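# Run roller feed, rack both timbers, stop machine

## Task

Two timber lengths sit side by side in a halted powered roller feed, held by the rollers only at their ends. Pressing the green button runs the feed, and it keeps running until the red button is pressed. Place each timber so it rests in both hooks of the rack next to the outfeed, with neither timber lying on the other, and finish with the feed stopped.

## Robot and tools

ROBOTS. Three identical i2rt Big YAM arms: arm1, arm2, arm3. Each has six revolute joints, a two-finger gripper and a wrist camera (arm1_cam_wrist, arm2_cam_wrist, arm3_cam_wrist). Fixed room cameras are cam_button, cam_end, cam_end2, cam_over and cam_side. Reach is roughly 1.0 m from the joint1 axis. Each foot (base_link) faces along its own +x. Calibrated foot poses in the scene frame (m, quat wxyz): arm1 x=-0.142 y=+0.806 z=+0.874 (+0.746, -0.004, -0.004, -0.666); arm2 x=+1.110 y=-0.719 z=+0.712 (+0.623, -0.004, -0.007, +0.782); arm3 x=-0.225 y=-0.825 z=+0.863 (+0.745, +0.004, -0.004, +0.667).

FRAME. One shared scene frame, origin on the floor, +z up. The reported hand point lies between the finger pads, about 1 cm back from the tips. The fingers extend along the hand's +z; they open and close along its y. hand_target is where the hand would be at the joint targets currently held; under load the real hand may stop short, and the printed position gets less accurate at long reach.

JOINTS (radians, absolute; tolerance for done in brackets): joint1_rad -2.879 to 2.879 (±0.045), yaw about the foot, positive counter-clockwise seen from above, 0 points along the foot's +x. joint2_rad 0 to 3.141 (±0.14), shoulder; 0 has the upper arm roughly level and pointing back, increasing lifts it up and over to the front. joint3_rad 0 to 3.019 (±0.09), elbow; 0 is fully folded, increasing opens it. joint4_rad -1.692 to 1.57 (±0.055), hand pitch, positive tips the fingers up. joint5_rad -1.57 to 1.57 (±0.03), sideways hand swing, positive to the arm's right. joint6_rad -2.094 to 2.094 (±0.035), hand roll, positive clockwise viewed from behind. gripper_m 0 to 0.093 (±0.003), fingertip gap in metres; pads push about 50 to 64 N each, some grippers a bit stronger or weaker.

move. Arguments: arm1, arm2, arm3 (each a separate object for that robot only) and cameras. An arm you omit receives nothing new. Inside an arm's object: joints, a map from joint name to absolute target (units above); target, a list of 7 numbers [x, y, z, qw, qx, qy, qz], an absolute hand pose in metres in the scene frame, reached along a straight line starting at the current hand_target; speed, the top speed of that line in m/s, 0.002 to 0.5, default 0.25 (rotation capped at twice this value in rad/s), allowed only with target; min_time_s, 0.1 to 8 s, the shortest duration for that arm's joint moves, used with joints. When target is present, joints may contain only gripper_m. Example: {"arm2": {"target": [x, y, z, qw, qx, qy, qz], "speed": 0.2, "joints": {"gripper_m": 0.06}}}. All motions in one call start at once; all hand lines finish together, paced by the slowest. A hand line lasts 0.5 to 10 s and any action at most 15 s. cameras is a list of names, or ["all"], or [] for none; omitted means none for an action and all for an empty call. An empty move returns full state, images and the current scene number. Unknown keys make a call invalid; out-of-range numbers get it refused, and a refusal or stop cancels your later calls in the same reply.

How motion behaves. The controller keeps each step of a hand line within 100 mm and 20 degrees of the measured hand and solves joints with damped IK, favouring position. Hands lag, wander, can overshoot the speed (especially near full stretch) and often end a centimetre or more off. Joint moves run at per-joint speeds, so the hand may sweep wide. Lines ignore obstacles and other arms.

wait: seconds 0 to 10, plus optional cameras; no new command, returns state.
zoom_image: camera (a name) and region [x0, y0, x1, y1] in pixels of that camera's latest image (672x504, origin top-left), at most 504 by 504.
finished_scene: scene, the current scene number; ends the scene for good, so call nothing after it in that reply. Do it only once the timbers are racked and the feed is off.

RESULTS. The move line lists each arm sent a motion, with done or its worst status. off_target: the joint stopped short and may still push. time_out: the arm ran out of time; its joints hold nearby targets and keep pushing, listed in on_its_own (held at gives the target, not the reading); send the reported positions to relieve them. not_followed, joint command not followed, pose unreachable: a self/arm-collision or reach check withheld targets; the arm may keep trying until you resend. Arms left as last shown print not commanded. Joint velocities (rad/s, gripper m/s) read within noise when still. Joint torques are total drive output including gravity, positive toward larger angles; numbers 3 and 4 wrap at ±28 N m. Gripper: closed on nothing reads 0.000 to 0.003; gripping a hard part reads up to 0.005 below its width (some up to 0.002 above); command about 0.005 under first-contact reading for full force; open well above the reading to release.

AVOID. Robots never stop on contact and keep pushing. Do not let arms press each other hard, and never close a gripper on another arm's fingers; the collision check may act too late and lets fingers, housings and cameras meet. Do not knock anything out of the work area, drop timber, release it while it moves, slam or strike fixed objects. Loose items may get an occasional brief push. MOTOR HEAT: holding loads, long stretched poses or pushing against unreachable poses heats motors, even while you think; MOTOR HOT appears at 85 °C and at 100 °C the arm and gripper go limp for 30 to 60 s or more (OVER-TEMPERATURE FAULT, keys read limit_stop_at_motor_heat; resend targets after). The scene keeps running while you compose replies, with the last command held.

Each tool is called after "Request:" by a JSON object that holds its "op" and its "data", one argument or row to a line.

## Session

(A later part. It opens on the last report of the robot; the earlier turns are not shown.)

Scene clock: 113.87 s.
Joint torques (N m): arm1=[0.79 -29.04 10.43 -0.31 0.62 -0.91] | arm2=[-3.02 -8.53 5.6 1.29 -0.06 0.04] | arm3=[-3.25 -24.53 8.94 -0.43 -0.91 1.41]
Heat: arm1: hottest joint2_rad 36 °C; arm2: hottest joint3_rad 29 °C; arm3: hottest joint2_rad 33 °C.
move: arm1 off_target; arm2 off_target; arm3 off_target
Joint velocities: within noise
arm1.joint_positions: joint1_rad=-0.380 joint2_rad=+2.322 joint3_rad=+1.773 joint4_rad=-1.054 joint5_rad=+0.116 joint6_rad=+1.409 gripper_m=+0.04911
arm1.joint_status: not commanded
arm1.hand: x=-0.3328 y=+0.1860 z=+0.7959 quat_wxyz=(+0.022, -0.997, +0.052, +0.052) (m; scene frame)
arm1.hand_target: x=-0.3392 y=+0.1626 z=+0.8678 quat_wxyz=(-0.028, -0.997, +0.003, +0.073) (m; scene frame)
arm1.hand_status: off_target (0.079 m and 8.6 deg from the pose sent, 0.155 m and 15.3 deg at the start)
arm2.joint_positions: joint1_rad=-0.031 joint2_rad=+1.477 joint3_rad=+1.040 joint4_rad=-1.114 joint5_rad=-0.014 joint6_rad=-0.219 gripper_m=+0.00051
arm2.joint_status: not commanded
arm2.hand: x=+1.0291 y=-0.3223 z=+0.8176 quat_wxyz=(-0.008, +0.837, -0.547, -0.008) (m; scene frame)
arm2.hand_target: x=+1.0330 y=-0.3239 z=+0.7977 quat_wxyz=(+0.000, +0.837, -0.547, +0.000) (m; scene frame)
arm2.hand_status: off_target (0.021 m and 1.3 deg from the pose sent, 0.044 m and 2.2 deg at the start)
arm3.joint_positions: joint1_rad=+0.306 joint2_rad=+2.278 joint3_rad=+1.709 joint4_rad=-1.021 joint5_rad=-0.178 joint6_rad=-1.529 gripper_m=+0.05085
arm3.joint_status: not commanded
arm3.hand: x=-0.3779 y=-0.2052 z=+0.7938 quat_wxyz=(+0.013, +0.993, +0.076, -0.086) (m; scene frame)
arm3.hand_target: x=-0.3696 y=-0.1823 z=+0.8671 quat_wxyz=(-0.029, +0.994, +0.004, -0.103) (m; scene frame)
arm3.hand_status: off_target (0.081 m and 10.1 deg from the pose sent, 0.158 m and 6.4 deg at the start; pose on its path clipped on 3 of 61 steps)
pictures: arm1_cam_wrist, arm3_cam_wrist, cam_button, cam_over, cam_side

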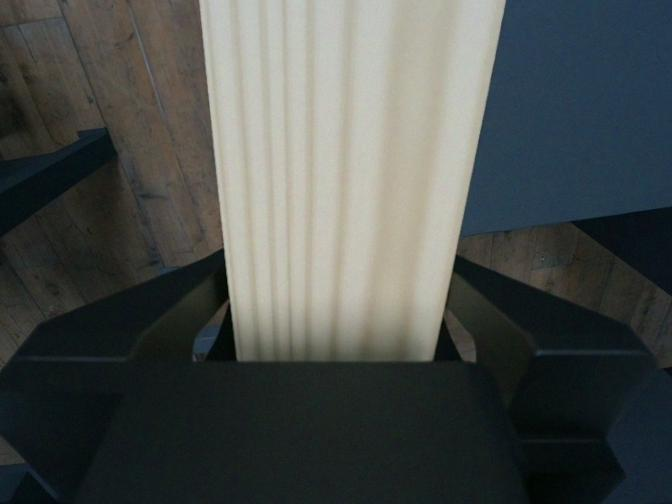

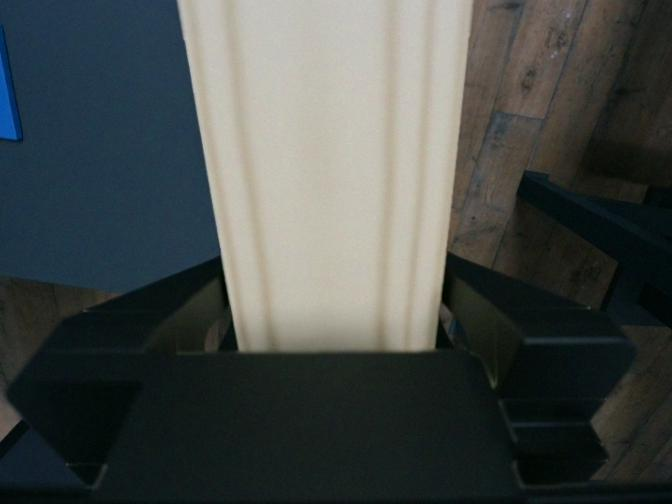

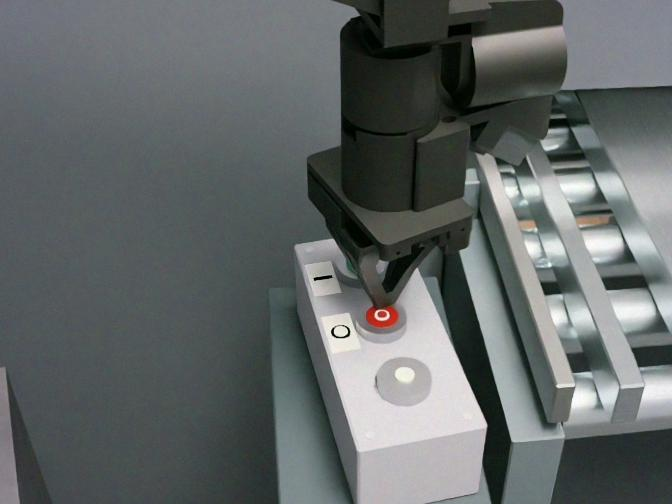

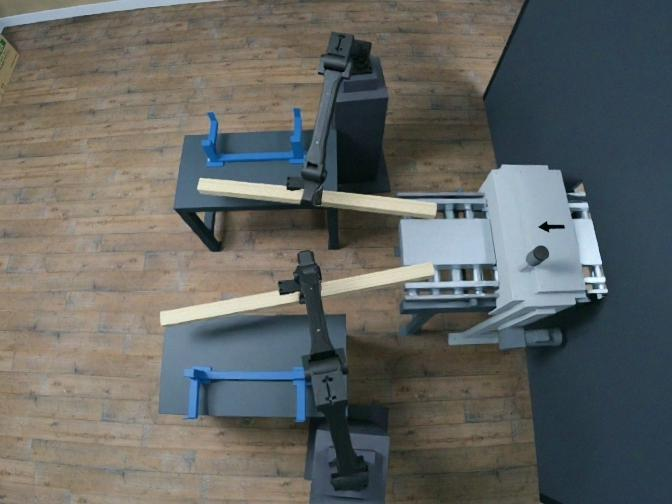

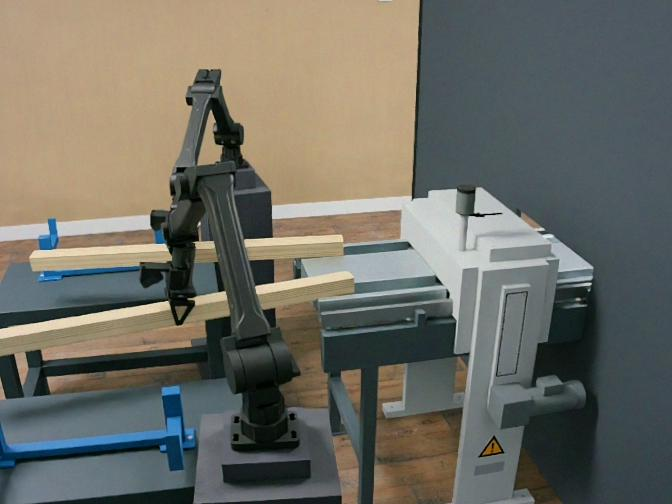

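Request:
{"op": "move", "data": {
  "arm1": {"target":[-0.44,0.22,0.91,0.02,0.9945,0,-0.10],"speed":0.15},
  "arm3": {"target":[-0.46,-0.24,0.91,-0.03,0.994,0,-0.105],"speed":0.15},
  "arm2": {"target":[1.033,-0.40,0.93,0,0.837,-0.547,0],"speed":0.15}
}}

Request:
{"op": "move", "data": {
  "arm1": {"target":[-0.54,0.36,0.93,0.01,0.9945,0,-0.10],"speed":0.18},
  "arm3": {"target":[-0.54,-0.38,0.93,-0.03,0.994,0,-0.105],"speed":0.18},
  "cameras": ["cam_end","cam_end2","cam_over","cam_side","cam_button","arm1_cam_wrist","arm3_cam_wrist"]
}}

Scene clock: 144.57 s.
Joint torques (N m): arm1=[0.79 -27.81 12.14 -0.39 0.28 -0.04] | arm2=[-1.49 -8 12.03 -0.32 -0.08 0.24] | arm3=[-2.02 -23.77 10.21 0.39 -0.86 0.09]
Heat: arm1: hottest joint2_rad 37 °C; arm2: hottest joint3_rad 29 °C; arm3: hottest joint2_rad 39 °C.
move: arm1 off_target; arm2 off_target; arm3 off_target
Joint velocities: within noise
arm1.joint_positions: joint1_rad=-0.540 joint2_rad=+2.212 joint3_rad=+1.673 joint4_rad=-1.050 joint5_rad=+0.167 joint6_rad=+1.142 gripper_m=+0.04893
arm1.joint_status: not commanded
arm1.hand: x=-0.4276 y=+0.2479 z=+0.8320 quat_wxyz=(+0.037, -0.997, -0.001, +0.072) (m; scene frame)
arm1.hand_target: x=-0.4386 y=+0.2234 z=+0.9083 quat_wxyz=(-0.020, -0.995, +0.000, +0.100) (m; scene frame)
arm1.hand_status: off_target (0.084 m and 7.3 deg from the pose sent, 0.160 m and 9.4 deg at the start; pose on its path clipped on 5 of 60 steps)
arm2.joint_positions: joint1_rad=-0.015 joint2_rad=+1.209 joint3_rad=+1.029 joint4_rad=-1.449 joint5_rad=-0.014 joint6_rad=-0.202 gripper_m=+0.00051
arm2.joint_status: not commanded
arm2.hand: x=+1.0408 y=-0.4147 z=+0.9055 quat_wxyz=(+0.019, +0.836, -0.548, +0.020) (m; scene frame)
arm2.hand_target: x=+1.0333 y=-0.4012 z=+0.9298 quat_wxyz=(+0.000, +0.837, -0.547, +0.000) (m; scene frame)
arm2.hand_status: off_target (0.030 m and 3.2 deg from the pose sent, 0.137 m and 1.3 deg at the start)
arm3.joint_positions: joint1_rad=+0.445 joint2_rad=+2.126 joint3_rad=+1.562 joint4_rad=-1.026 joint5_rad=-0.167 joint6_rad=-1.233 gripper_m=+0.05082
arm3.joint_status: not commanded
arm3.hand: x=-0.4477 y=-0.2696 z=+0.8365 quat_wxyz=(+0.030, +0.997, -0.002, -0.075) (m; scene frame)
arm3.hand_target: x=-0.4587 y=-0.2436 z=+0.9089 quat_wxyz=(-0.030, +0.994, +0.001, -0.105) (m; scene frame)
arm3.hand_status: off_target (0.080 m and 7.7 deg from the pose sent, 0.146 m and 10.3 deg at the start)
pictures: none

Scene clock: 146.50 s.
Joint torques (N m): arm1=[0.91 -24.82 11.56 0.47 0.26 -0.03] | arm2=[-1.49 -8 12.03 -0.32 -0.08 0.24] | arm3=[-2.2 -20.25 9.76 1.21 -0.7 0.09]
Heat: arm1: hottest joint2_rad 37 °C; arm2: hottest joint3_rad 29 °C; arm3: hottest joint2_rad 38 °C.
move: arm1 off_target; arm3 off_target
Joint velocities: within noise
arm1.joint_positions: joint1_rad=-0.800 joint2_rad=+2.025 joint3_rad=+1.441 joint4_rad=-0.991 joint5_rad=+0.147 joint6_rad=+0.882 gripper_m=+0.04893
arm1.joint_status: not commanded
arm1.hand: x=-0.5213 y=+0.3845 z=+0.8628 quat_wxyz=(+0.042, -0.998, -0.001, +0.055) (m; scene frame)
arm1.hand_target: x=-0.5380 y=+0.3627 z=+0.9291 quat_wxyz=(-0.010, -0.995, +0.000, +0.100) (m; scene frame)
arm1.hand_status: off_target (0.074 m and 7.9 deg from the pose sent, 0.187 m and 6.3 deg at the start; pose on its path clipped on 5 of 58 steps)
arm2: as last shown
arm3.joint_positions: joint1_rad=+0.682 joint2_rad=+1.875 joint3_rad=+1.250 joint4_rad=-0.937 joint5_rad=-0.139 joint6_rad=-0.995 gripper_m=+0.05082
arm3.joint_status: not commanded
arm3.hand: x=-0.5215 y=-0.4070 z=+0.8694 quat_wxyz=(+0.028, +0.998, -0.002, -0.060) (m; scene frame)
arm3.hand_target: x=-0.5382 y=-0.3828 z=+0.9297 quat_wxyz=(-0.030, +0.994, +0.001, -0.105) (m; scene frame)
arm3.hand_status: off_target (0.069 m and 8.4 deg from the pose sent, 0.172 m and 7.7 deg at the start)
pictures: arm1_cam_wrist, arm3_cam_wrist, cam_button, cam_end, cam_end2, cam_over, cam_side

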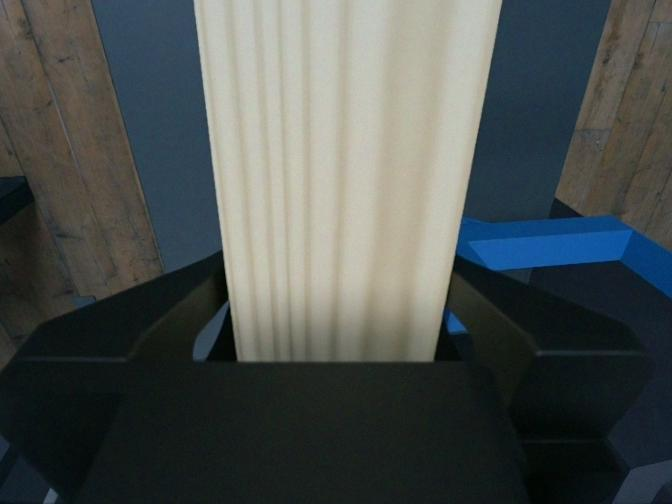

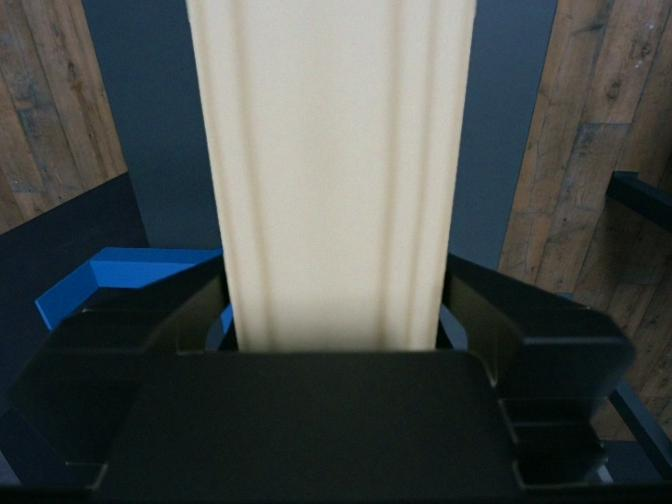

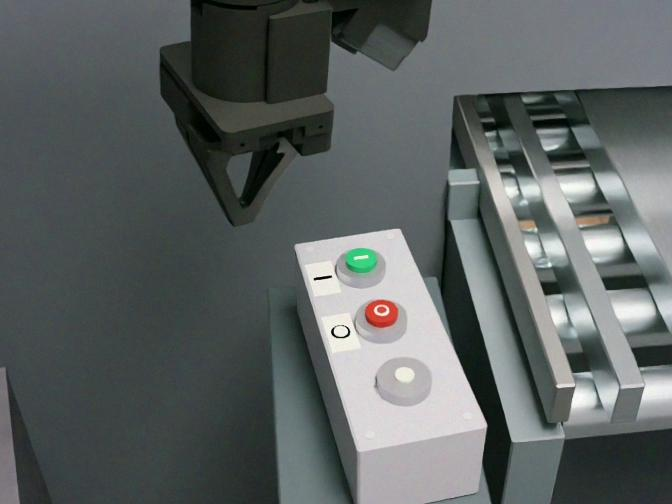

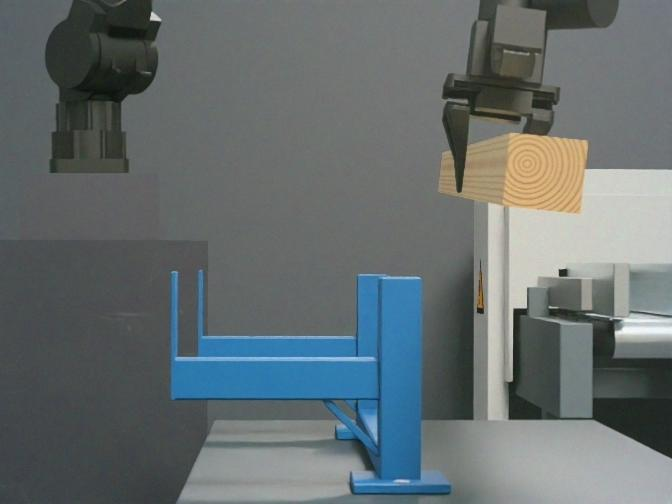

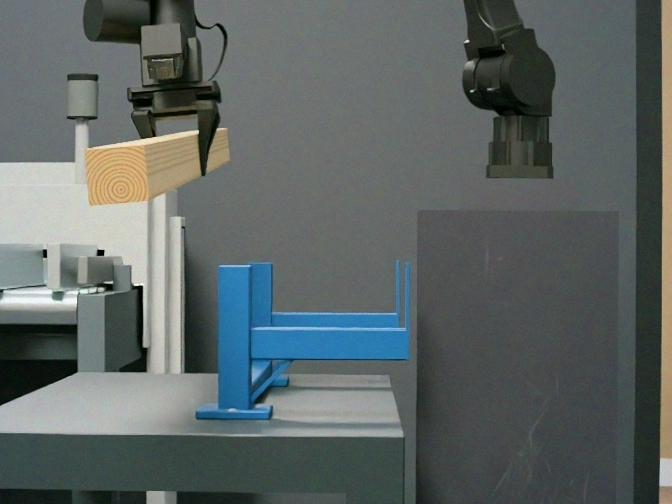

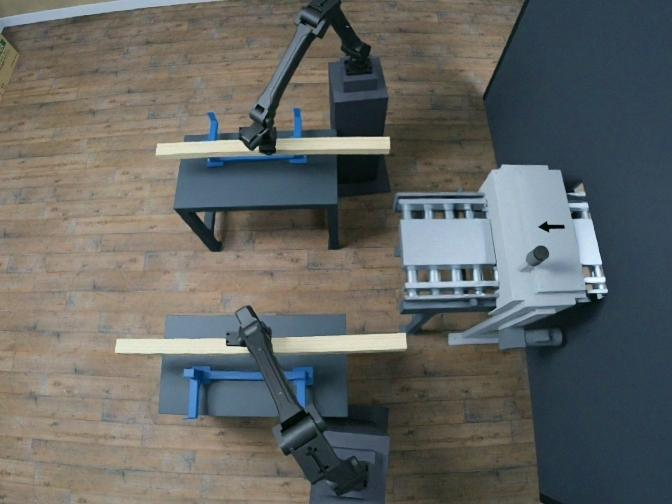

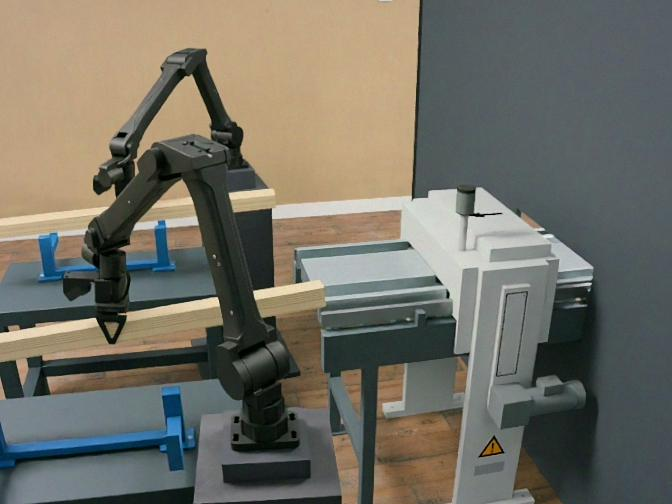

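Request:
{"op": "move", "data": {
  "arm1": {"target":[-0.635,0.555,0.91,0.02,0.992,0,-0.125],"speed":0.18},
  "arm3": {"target":[-0.62,-0.572,0.91,-0.035,0.988,0,-0.15],"speed":0.18}
}}

Request:
{"op": "move", "data": {
  "arm1": {"target":[-0.635,0.560,0.84,0.02,0.992,0,-0.125],"speed":0.12},
  "arm3": {"target":[-0.62,-0.573,0.84,-0.035,0.988,0,-0.15],"speed":0.12},
  "cameras": ["cam_end","cam_end2","cam_over"]
}}

Scene clock: 164.40 s.
Joint torques (N m): arm1=[1.08 -21.89 10.96 1.06 0.1 -0.04] | arm2=[-1.44 -7.94 12.03 -0.32 -0.08 0.24] | arm3=[-2.08 -15.79 9.37 1.94 -0.51 0.1]
Heat: arm1: hottest joint2_rad 39 °C; arm2: hottest joint3_rad 32 °C; arm3: hottest joint2_rad 37 °C.
move: arm1 off_target; arm3 off_target
Joint velocities: within noise
arm1.joint_positions: joint1_rad=-1.187 joint2_rad=+1.888 joint3_rad=+1.183 joint4_rad=-0.770 joint5_rad=+0.094 joint6_rad=+0.496 gripper_m=+0.04893
arm1.joint_status: not commanded
arm1.hand: x=-0.6062 y=+0.5735 z=+0.8515 quat_wxyz=(+0.013, -0.998, +0.002, +0.064) (m; scene frame)
arm1.hand_target: x=-0.6324 y=+0.5563 z=+0.9097 quat_wxyz=(-0.020, -0.992, +0.000, +0.125) (m; scene frame)
arm1.hand_status: off_target (0.068 m and 8.0 deg from the pose sent, 0.210 m and 10.8 deg at the start)
arm2: as last shown
arm3.joint_positions: joint1_rad=+1.068 joint2_rad=+1.652 joint3_rad=+0.898 joint4_rad=-0.683 joint5_rad=-0.117 joint6_rad=-0.603 gripper_m=+0.05082
arm3.joint_status: not commanded
arm3.hand: x=-0.5889 y=-0.5928 z=+0.8616 quat_wxyz=(+0.004, +0.996, -0.001, -0.087) (m; scene frame)
arm3.hand_target: x=-0.6177 y=-0.5735 z=+0.9106 quat_wxyz=(-0.035, +0.988, +0.000, -0.150) (m; scene frame)
arm3.hand_status: off_target (0.061 m and 8.5 deg from the pose sent, 0.196 m and 12.6 deg at the start)
pictures: none

Scene clock: 166.00 s.
Joint torques (N m): arm1=[0.15 -19.96 10.14 1.18 0.12 -0.06] | arm2=[-1.49 -7.94 12.03 -0.32 -0.08 0.24] | arm3=[-1.79 -14.04 8.23 2.11 -0.56 0.12]
Heat: arm1: hottest joint2_rad 38 °C; arm2: hottest joint3_rad 32 °C; arm3: hottest joint2_rad 37 °C.
move: arm1 off_target; arm3 off_target
Joint velocities: within noise
arm1.joint_positions: joint1_rad=-1.187 joint2_rad=+1.974 joint3_rad=+1.122 joint4_rad=-0.600 joint5_rad=+0.091 joint6_rad=+0.487 gripper_m=+0.04893
arm1.joint_status: not commanded
arm1.hand: x=-0.6011 y=+0.5748 z=+0.7950 quat_wxyz=(+0.006, -0.997, -0.002, +0.073) (m; scene frame)
arm1.hand_target: x=-0.6329 y=+0.5610 z=+0.8403 quat_wxyz=(-0.020, -0.992, +0.000, +0.125) (m; scene frame)
arm1.hand_status: off_target (0.058 m and 6.7 deg from the pose sent, 0.034 m and 8.0 deg at the start)
arm2: as last shown
arm3.joint_positions: joint1_rad=+1.068 joint2_rad=+1.762 joint3_rad=+0.834 joint4_rad=-0.484 joint5_rad=-0.114 joint6_rad=-0.602 gripper_m=+0.05082
arm3.joint_status: not commanded
arm3.hand: x=-0.5863 y=-0.5935 z=+0.8053 quat_wxyz=(-0.005, +0.995, +0.000, -0.097) (m; scene frame)
arm3.hand_target: x=-0.6181 y=-0.5742 z=+0.8411 quat_wxyz=(-0.035, +0.988, +0.000, -0.150) (m; scene frame)
arm3.hand_status: off_target (0.053 m and 7.0 deg from the pose sent, 0.043 m and 8.5 deg at the start)
pictures: cam_end, cam_end2, cam_over

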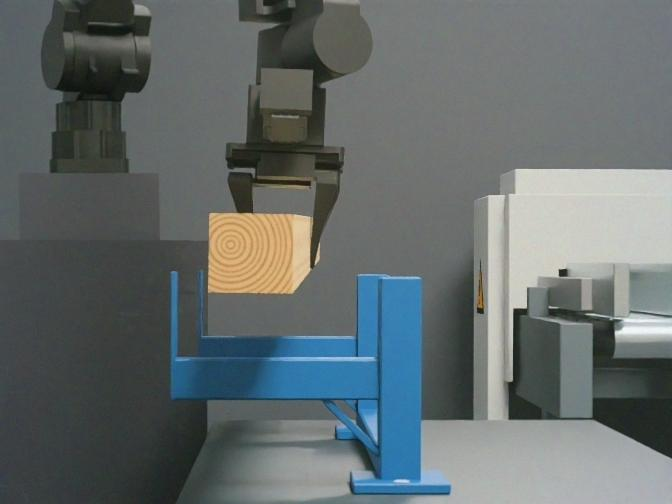

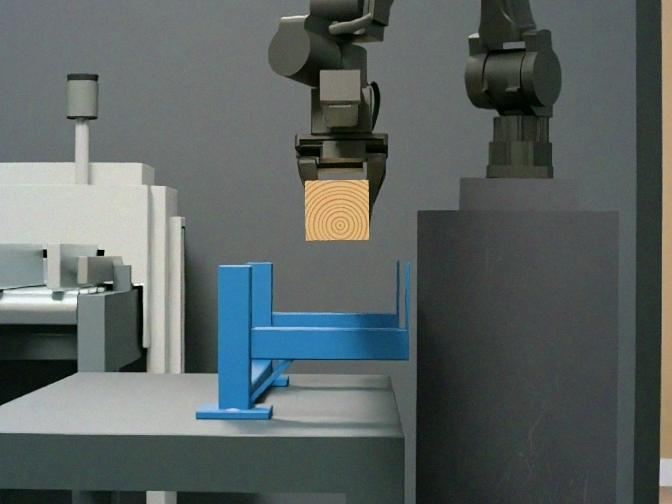

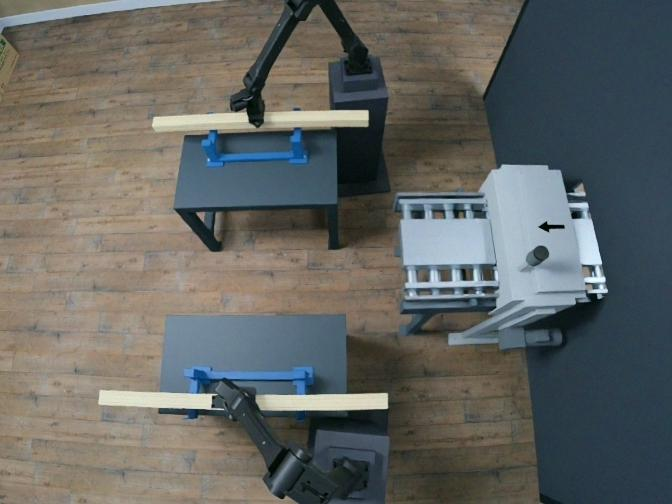

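Request:
{"op": "move", "data": {
  "arm1": {"target":[-0.635,0.555,0.797,0.02,0.992,0,-0.125],"speed":0.1},
  "arm3": {"target":[-0.62,-0.567,0.782,-0.035,0.988,0,-0.15],"speed":0.1}
}}

Request:
{"op": "move", "data": {
  "arm1": {"target":[-0.635,0.555,0.768,0.02,0.992,0,-0.125],"speed":0.05},
  "arm3": {"target":[-0.62,-0.567,0.75,-0.035,0.988,0,-0.15],"speed":0.05},
  "cameras": ["cam_end","cam_end2","cam_over"]
}}

Scene clock: 181.20 s.
Joint torques (N m): arm1=[1.03 -20.54 8.8 1.21 0.18 0.02] | arm2=[-1.49 -7.94 12.03 -0.31 -0.08 0.24] | arm3=[-2.67 -14.45 6.74 2.1 -0.61 0.03]
Heat: arm1: hottest joint2_rad 35 °C; arm2: hottest joint3_rad 33 °C; arm3: hottest joint3_rad 34 °C.
move: arm1 off_target; arm3 off_target
Joint velocities: within noise
arm1.joint_positions: joint1_rad=-1.187 joint2_rad=+2.058 joint3_rad=+1.121 joint4_rad=-0.507 joint5_rad=+0.091 joint6_rad=+0.486 gripper_m=+0.04893
arm1.joint_status: not commanded
arm1.hand: x=-0.6037 y=+0.5729 z=+0.7562 quat_wxyz=(+0.004, -0.997, -0.002, +0.077) (m; scene frame)
arm1.hand_target: x=-0.6333 y=+0.5557 z=+0.7974 quat_wxyz=(-0.020, -0.992, +0.000, +0.125) (m; scene frame)
arm1.hand_status: off_target (0.054 m and 6.2 deg from the pose sent, 0.039 m and 6.6 deg at the start)
arm2: as last shown
arm3.joint_positions: joint1_rad=+1.068 joint2_rad=+1.904 joint3_rad=+0.829 joint4_rad=-0.327 joint5_rad=-0.114 joint6_rad=-0.602 gripper_m=+0.05082
arm3.joint_status: not commanded
arm3.hand: x=-0.5899 y=-0.5903 z=+0.7522 quat_wxyz=(-0.007, +0.995, +0.000, -0.101) (m; scene frame)
arm3.hand_target: x=-0.6186 y=-0.5677 z=+0.7830 quat_wxyz=(-0.035, +0.988, +0.000, -0.150) (m; scene frame)
arm3.hand_status: off_target (0.048 m and 6.5 deg from the pose sent, 0.049 m and 7.0 deg at the start)
pictures: none

Scene clock: 182.67 s.
Joint torques (N m): arm1=[0.85 -19.66 8.35 1.26 0.17 0.01] | arm2=[-1.49 -7.94 12.03 -0.31 -0.09 0.24] | arm3=[-2.61 -14.62 6.05 2.28 -0.61 0.04]
Heat: arm1: hottest joint2_rad 35 °C; arm2: hottest joint3_rad 34 °C; arm3: hottest joint3_rad 34 °C.
move: arm1 off_target; arm3 off_target
Joint velocities: within noise
arm1.joint_positions: joint1_rad=-1.187 joint2_rad=+2.109 joint3_rad=+1.121 joint4_rad=-0.444 joint5_rad=+0.091 joint6_rad=+0.487 gripper_m=+0.04893
arm1.joint_status: not commanded
arm1.hand: x=-0.6054 y=+0.5718 z=+0.7329 quat_wxyz=(+0.002, -0.997, -0.001, +0.082) (m; scene frame)
arm1.hand_target: x=-0.6336 y=+0.5556 z=+0.7685 quat_wxyz=(-0.020, -0.992, +0.000, +0.125) (m; scene frame)
arm1.hand_status: off_target (0.049 m and 5.6 deg from the pose sent, 0.038 m and 6.2 deg at the start)
arm2: as last shown
arm3.joint_positions: joint1_rad=+1.068 joint2_rad=+1.983 joint3_rad=+0.829 joint4_rad=-0.243 joint5_rad=-0.114 joint6_rad=-0.602 gripper_m=+0.05082
arm3.joint_status: not commanded
arm3.hand: x=-0.5898 y=-0.5899 z=+0.7231 quat_wxyz=(-0.009, +0.995, +0.000, -0.103) (m; scene frame)
arm3.hand_target: x=-0.6187 y=-0.5676 z=+0.7510 quat_wxyz=(-0.035, +0.988, +0.000, -0.150) (m; scene frame)
arm3.hand_status: off_target (0.046 m and 6.2 deg from the pose sent, 0.038 m and 6.5 deg at the start)
pictures: cam_end, cam_end2, cam_over

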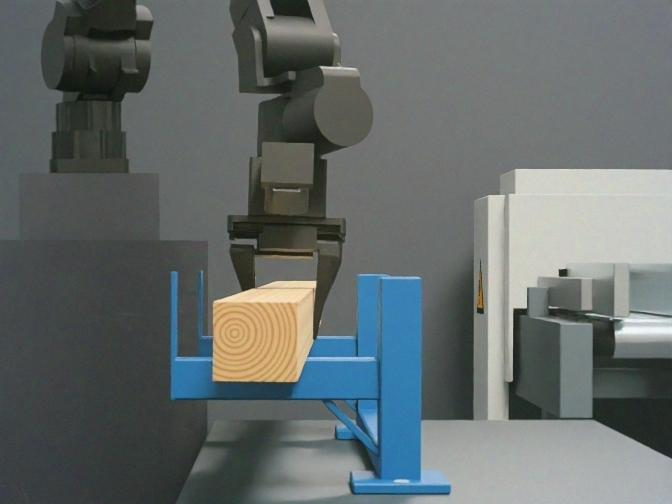

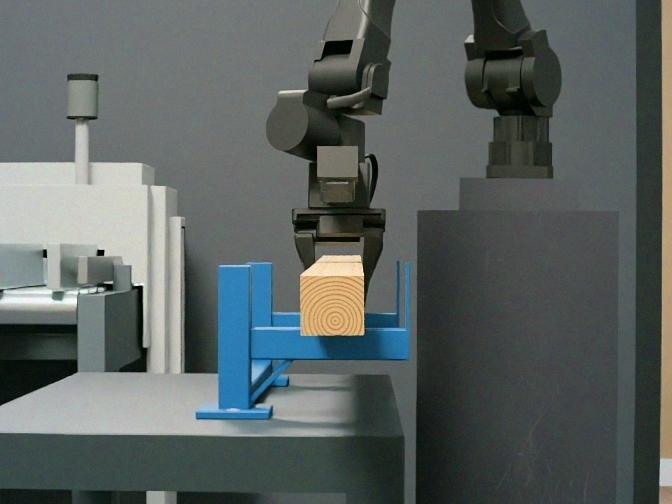

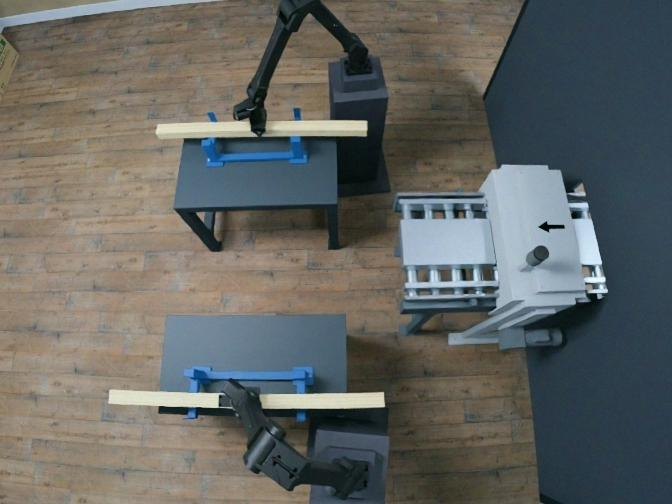

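Request:
{"op": "move", "data": {
  "arm1": {"target":[-0.635,0.555,0.748,0.02,0.992,0,-0.125],"speed":0.04},
  "arm3": {"target":[-0.62,-0.567,0.732,-0.035,0.988,0,-0.15],"speed":0.04},
  "cameras": ["cam_end","cam_end2"]
}}

Scene clock: 192.20 s.
Joint torques (N m): arm1=[0.67 -17.38 8.34 2.11 0.16 0] | arm2=[-1.49 -7.94 12.03 -0.31 -0.08 0.24] | arm3=[-2.55 -14.21 5.93 2.06 -0.54 0.04]
Heat: arm1: hottest joint2_rad 35 °C; arm2: hottest joint3_rad 34 °C; arm3: hottest joint2_rad 33 °C.
move: arm1 off_target; arm3 off_target
Joint velocities: within noise
arm1.joint_positions: joint1_rad=-1.187 joint2_rad=+2.116 joint3_rad=+1.121 joint4_rad=-0.423 joint5_rad=+0.091 joint6_rad=+0.487 gripper_m=+0.04893
arm1.joint_status: not commanded
arm1.hand: x=-0.6084 y=+0.5701 z=+0.7304 quat_wxyz=(-0.002, -0.996, -0.001, +0.088) (m; scene frame)
arm1.hand_target: x=-0.6340 y=+0.5554 z=+0.7493 quat_wxyz=(-0.020, -0.992, +0.000, +0.125) (m; scene frame)
arm1.hand_status: off_target (0.035 m and 4.7 deg from the pose sent, 0.037 m and 5.5 deg at the start)
arm2: as last shown
arm3.joint_positions: joint1_rad=+1.068 joint2_rad=+2.024 joint3_rad=+0.829 joint4_rad=-0.195 joint5_rad=-0.117 joint6_rad=-0.602 gripper_m=+0.05082
arm3.joint_status: not commanded
arm3.hand: x=-0.5902 y=-0.5900 z=+0.7083 quat_wxyz=(-0.010, +0.994, +0.000, -0.107) (m; scene frame)
arm3.hand_target: x=-0.6189 y=-0.5676 z=+0.7332 quat_wxyz=(-0.035, +0.988, +0.000, -0.150) (m; scene frame)
arm3.hand_status: off_target (0.044 m and 5.8 deg from the pose sent, 0.039 m and 6.2 deg at the start)
pictures: cam_end, cam_end2

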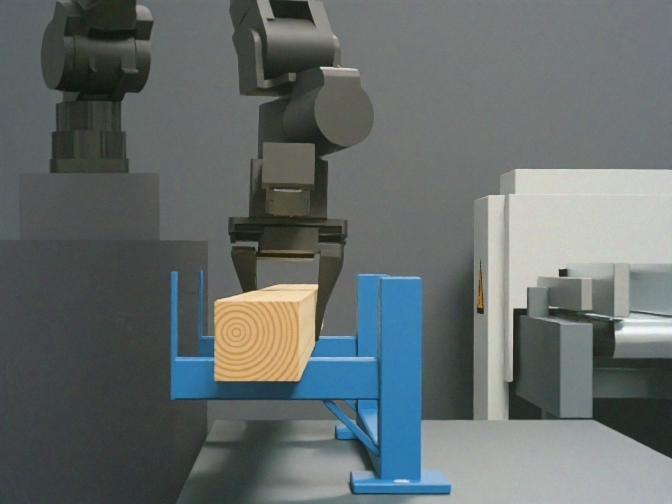

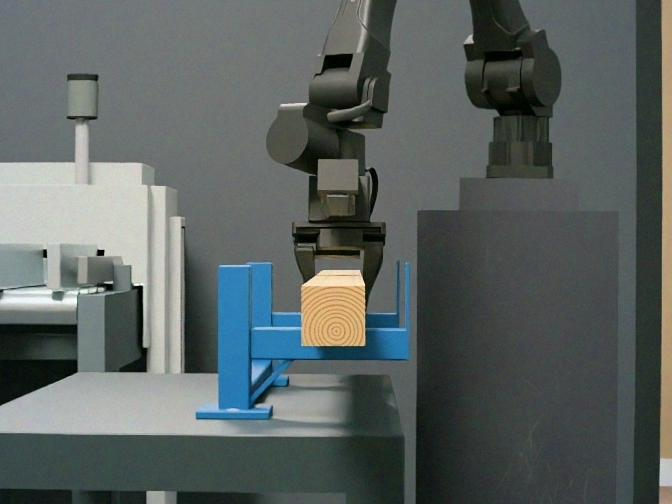

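Request:
{"op": "move", "data": {
  "arm3": {"target":[-0.62,-0.567,0.716,-0.035,0.989,0,-0.145],"speed":0.04},
  "arm1": {"joints":{"gripper_m":0.07}}
}}

Request:
{"op": "move", "data": {
  "arm1": {"joints":{"gripper_m":0.085}},
  "cameras": ["cam_end","cam_end2"]
}}

Scene clock: 199.77 s.
Joint torques (N m): arm1=[0.73 -16.32 8.25 1.1 0.16 0.01] | arm2=[-1.49 -8 12.03 -0.31 -0.08 0.24] | arm3=[-2.2 -11.4 6.57 2.55 -0.37 0.06]
Heat: arm1: hottest joint2_rad 34 °C; arm2: hottest joint3_rad 35 °C; arm3: hottest joint2_rad 32 °C.
move: arm1 done; arm3 off_target
Joint velocities: within noise
arm1.joint_positions: joint1_rad=-1.187 joint2_rad=+2.103 joint3_rad=+1.126 joint4_rad=-0.400 joint5_rad=+0.092 joint6_rad=+0.486 gripper_m=+0.06994
arm1.joint_status: all done
arm1.hand: x=-0.6186 y=+0.5648 z=+0.7391 quat_wxyz=(-0.011, -0.994, +0.000, +0.106) (m; scene frame)
arm1.hand_target: x=-0.6339 y=+0.5554 z=+0.7491 quat_wxyz=(-0.020, -0.992, +0.000, +0.125) (m; scene frame)
arm1.hand_status: not commanded
arm2: as last shown
arm3.joint_positions: joint1_rad=+1.068 joint2_rad=+2.028 joint3_rad=+0.829 joint4_rad=-0.184 joint5_rad=-0.115 joint6_rad=-0.602 gripper_m=+0.05082
arm3.joint_status: not commanded
arm3.hand: x=-0.5913 y=-0.5889 z=+0.7071 quat_wxyz=(-0.012, +0.994, +0.001, -0.109) (m; scene frame)
arm3.hand_target: x=-0.6189 y=-0.5676 z=+0.7180 quat_wxyz=(-0.035, +0.989, +0.000, -0.145) (m; scene frame)
arm3.hand_status: off_target (0.037 m and 4.9 deg from the pose sent, 0.038 m and 5.3 deg at the start)
pictures: none

Scene clock: 200.30 s.
Joint torques (N m): arm1=[0.79 -16.62 8.28 1.13 0.15 0.01] | arm2=[-1.44 -7.94 12.03 -0.32 -0.08 0.24] | arm3=[-2.32 -11.46 6.58 2.56 -0.37 0.06]
Heat: arm1: hottest joint2_rad 34 °C; arm2: hottest joint3_rad 35 °C; arm3: hottest joint2_rad 32 °C.
move: arm1 done
Joint velocities: within noise
arm1.joint_positions: joint1_rad=-1.187 joint2_rad=+2.103 joint3_rad=+1.126 joint4_rad=-0.400 joint5_rad=+0.092 joint6_rad=+0.486 gripper_m=+0.08485
arm1.joint_status: all done
arm1.hand: x=-0.6186 y=+0.5648 z=+0.7391 quat_wxyz=(-0.011, -0.994, +0.000, +0.106) (m; scene frame)
arm1.hand_target: x=-0.6339 y=+0.5554 z=+0.7491 quat_wxyz=(-0.020, -0.992, +0.000, +0.125) (m; scene frame)
arm1.hand_status: not commanded
arm2.joint_positions: joint1_rad=-0.015 joint2_rad=+1.209 joint3_rad=+1.029 joint4_rad=-1.449 joint5_rad=-0.014 joint6_rad=-0.202 gripper_m=+0.00051
arm2.joint_status: not commanded
arm2.hand: x=+1.0408 y=-0.4147 z=+0.9055 quat_wxyz=(+0.019, +0.836, -0.548, +0.020) (m; scene frame)
arm2.hand_target: x=+1.0333 y=-0.4012 z=+0.9298 quat_wxyz=(+0.000, +0.837, -0.547, +0.000) (m; scene frame)
arm2.hand_status: not commanded
arm3: as last shown
pictures: cam_end, cam_end2

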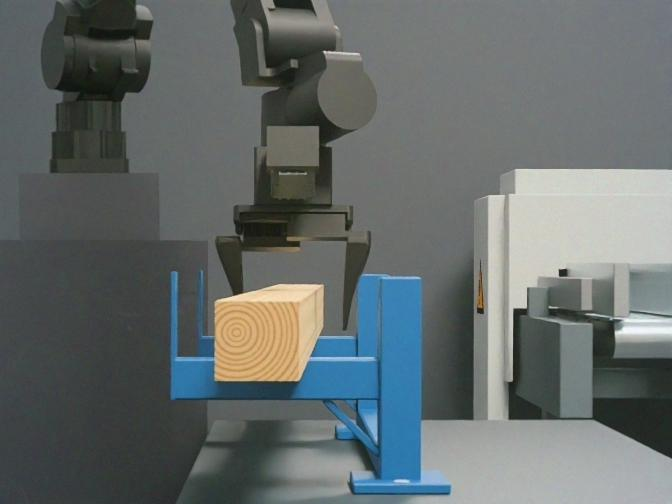

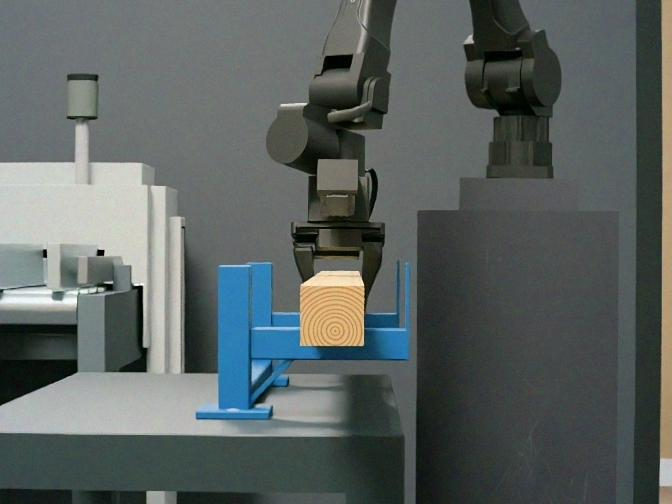

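Request:
{"op": "move", "data": {
  "arm3": {"joints":{"gripper_m":0.07}}
}}

Request:
{"op": "move", "data": {
  "arm3": {"joints":{"gripper_m":0.088}}
}}

Request:
{"op": "move", "data": {
  "arm1": {"target":[-0.634,0.557,0.87,0.02,0.992,0,-0.125],"speed":0.15},
  "arm3": {"target":[-0.62,-0.569,0.86,-0.035,0.989,0,-0.145],"speed":0.15},
  "cameras": ["cam_end","cam_end2","cam_over","cam_button"]
}}

Scene clock: 211.00 s.
Joint torques (N m): arm1=[0.91 -16.5 8.25 1.17 0.15 0.01] | arm2=[-1.44 -7.88 12.03 -0.31 -0.08 0.24] | arm3=[-2.32 -11.63 5.89 1.5 -0.23 0.06]
Heat: arm1: hottest joint2_rad 34 °C; arm2: hottest joint3_rad 36 °C; arm3: hottest joint3_rad 32 °C.
move: arm3 done
Joint velocities: within noise
arm1, arm2: as last shown
arm1.joint_positions: joint1_rad=-1.187 joint2_rad=+2.103 joint3_rad=+1.126 joint4_rad=-0.400 joint5_rad=+0.092 joint6_rad=+0.486 gripper_m=+0.08492
arm3.joint_positions: joint1_rad=+1.068 joint2_rad=+2.029 joint3_rad=+0.841 joint4_rad=-0.154 joint5_rad=-0.119 joint6_rad=-0.602 gripper_m=+0.06994
arm3.joint_status: all done
arm3.hand: x=-0.6033 y=-0.5813 z=+0.7108 quat_wxyz=(-0.023, +0.992, +0.002, -0.127) (m; scene frame)
arm3.hand_target: x=-0.6188 y=-0.5677 z=+0.7180 quat_wxyz=(-0.035, +0.989, +0.000, -0.145) (m; scene frame)
arm3.hand_status: not commanded
pictures: none

Scene clock: 211.53 s.
Joint torques (N m): arm1=[0.67 -16.5 8.31 1.11 0.14 0.01] | arm2=[-1.44 -8 12.03 -0.32 -0.08 0.24] | arm3=[-2.32 -11.69 5.68 1.48 -0.23 0.07]
Heat: arm1: hottest joint2_rad 34 °C; arm2: hottest joint3_rad 36 °C; arm3: hottest joint3_rad 32 °C.
move: arm3 done
Joint velocities: within noise
arm1, arm2: as last shown
arm3.joint_positions: joint1_rad=+1.068 joint2_rad=+2.029 joint3_rad=+0.844 joint4_rad=-0.151 joint5_rad=-0.119 joint6_rad=-0.602 gripper_m=+0.08783
arm3.joint_status: all done
arm3.hand: x=-0.6056 y=-0.5797 z=+0.7118 quat_wxyz=(-0.024, +0.991, +0.002, -0.130) (m; scene frame)
arm3.hand_target: x=-0.6189 y=-0.5676 z=+0.7180 quat_wxyz=(-0.035, +0.989, +0.000, -0.145) (m; scene frame)
arm3.hand_status: not commanded
pictures: none

Scene clock: 213.27 s.
Joint torques (N m): arm1=[0.91 -15.09 11.11 0.24 0.15 0] | arm2=[-1.44 -7.94 12.03 -0.31 -0.09 0.24] | arm3=[-2.32 -10.4 8.91 0.77 -0.23 0.07]
Heat: arm1: hottest joint2_rad 34 °C; arm2: hottest joint3_rad 36 °C; arm3: hottest joint3_rad 32 °C.
move: arm1 off_target; arm3 off_target
Joint velocities: within noise
arm1.joint_positions: joint1_rad=-1.187 joint2_rad=+1.862 joint3_rad=+1.151 joint4_rad=-0.649 joint5_rad=+0.092 joint6_rad=+0.486 gripper_m=+0.08492
arm1.joint_status: not commanded
arm1.hand: x=-0.6215 y=+0.5647 z=+0.8585 quat_wxyz=(-0.015, -0.993, +0.000, +0.114) (m; scene frame)
arm1.hand_target: x=-0.6336 y=+0.5571 z=+0.8703 quat_wxyz=(-0.020, -0.992, +0.000, +0.125) (m; scene frame)
arm1.hand_status: off_target (0.019 m and 1.4 deg from the pose sent, 0.132 m and 2.4 deg at the start)
arm2: as last shown
arm3.joint_positions: joint1_rad=+1.068 joint2_rad=+1.683 joint3_rad=+0.870 joint4_rad=-0.513 joint5_rad=-0.119 joint6_rad=-0.602 gripper_m=+0.08793
arm3.joint_status: not commanded
arm3.hand: x=-0.6078 y=-0.5799 z=+0.8480 quat_wxyz=(-0.027, +0.991, +0.003, -0.134) (m; scene frame)
arm3.hand_target: x=-0.6196 y=-0.5693 z=+0.8602 quat_wxyz=(-0.035, +0.989, +0.000, -0.145) (m; scene frame)
arm3.hand_status: off_target (0.020 m and 1.6 deg from the pose sent, 0.149 m and 2.2 deg at the start)
pictures: cam_button, cam_end, cam_end2, cam_over

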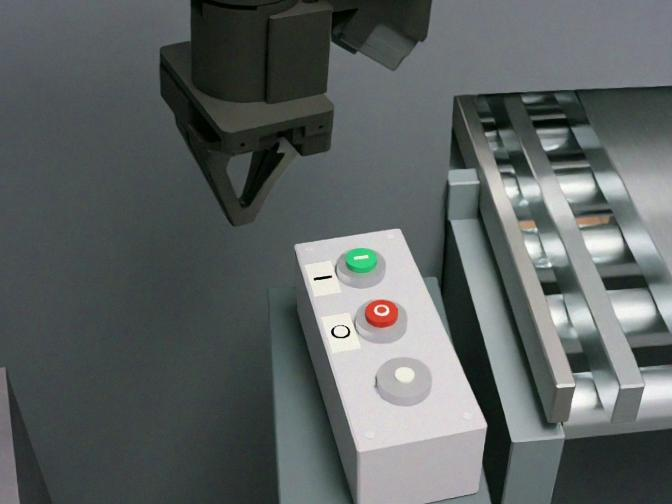

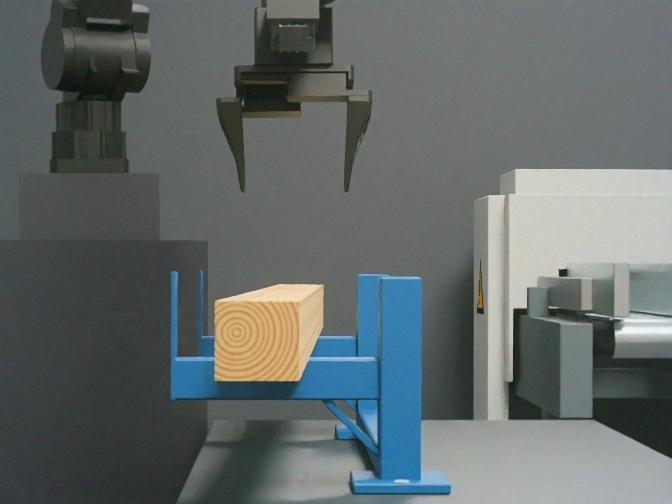

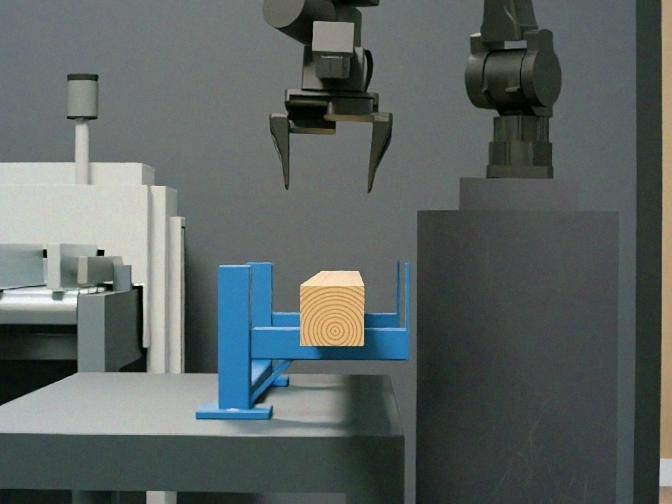

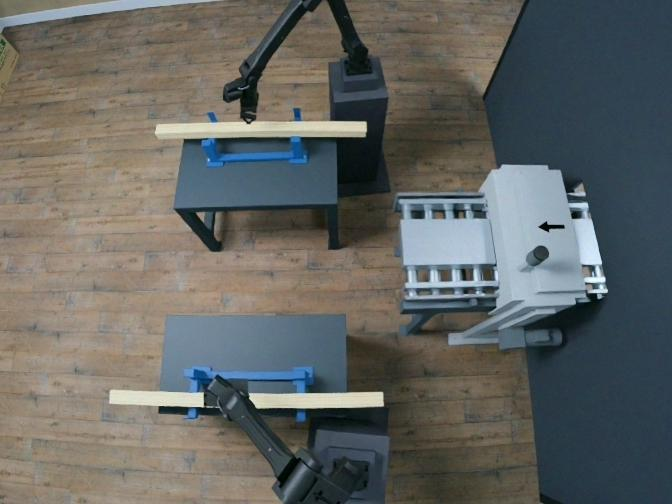

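Request:
{"op": "finished_scene", "data": {
  "scene": 2
}}

The scene is finished: the task was done.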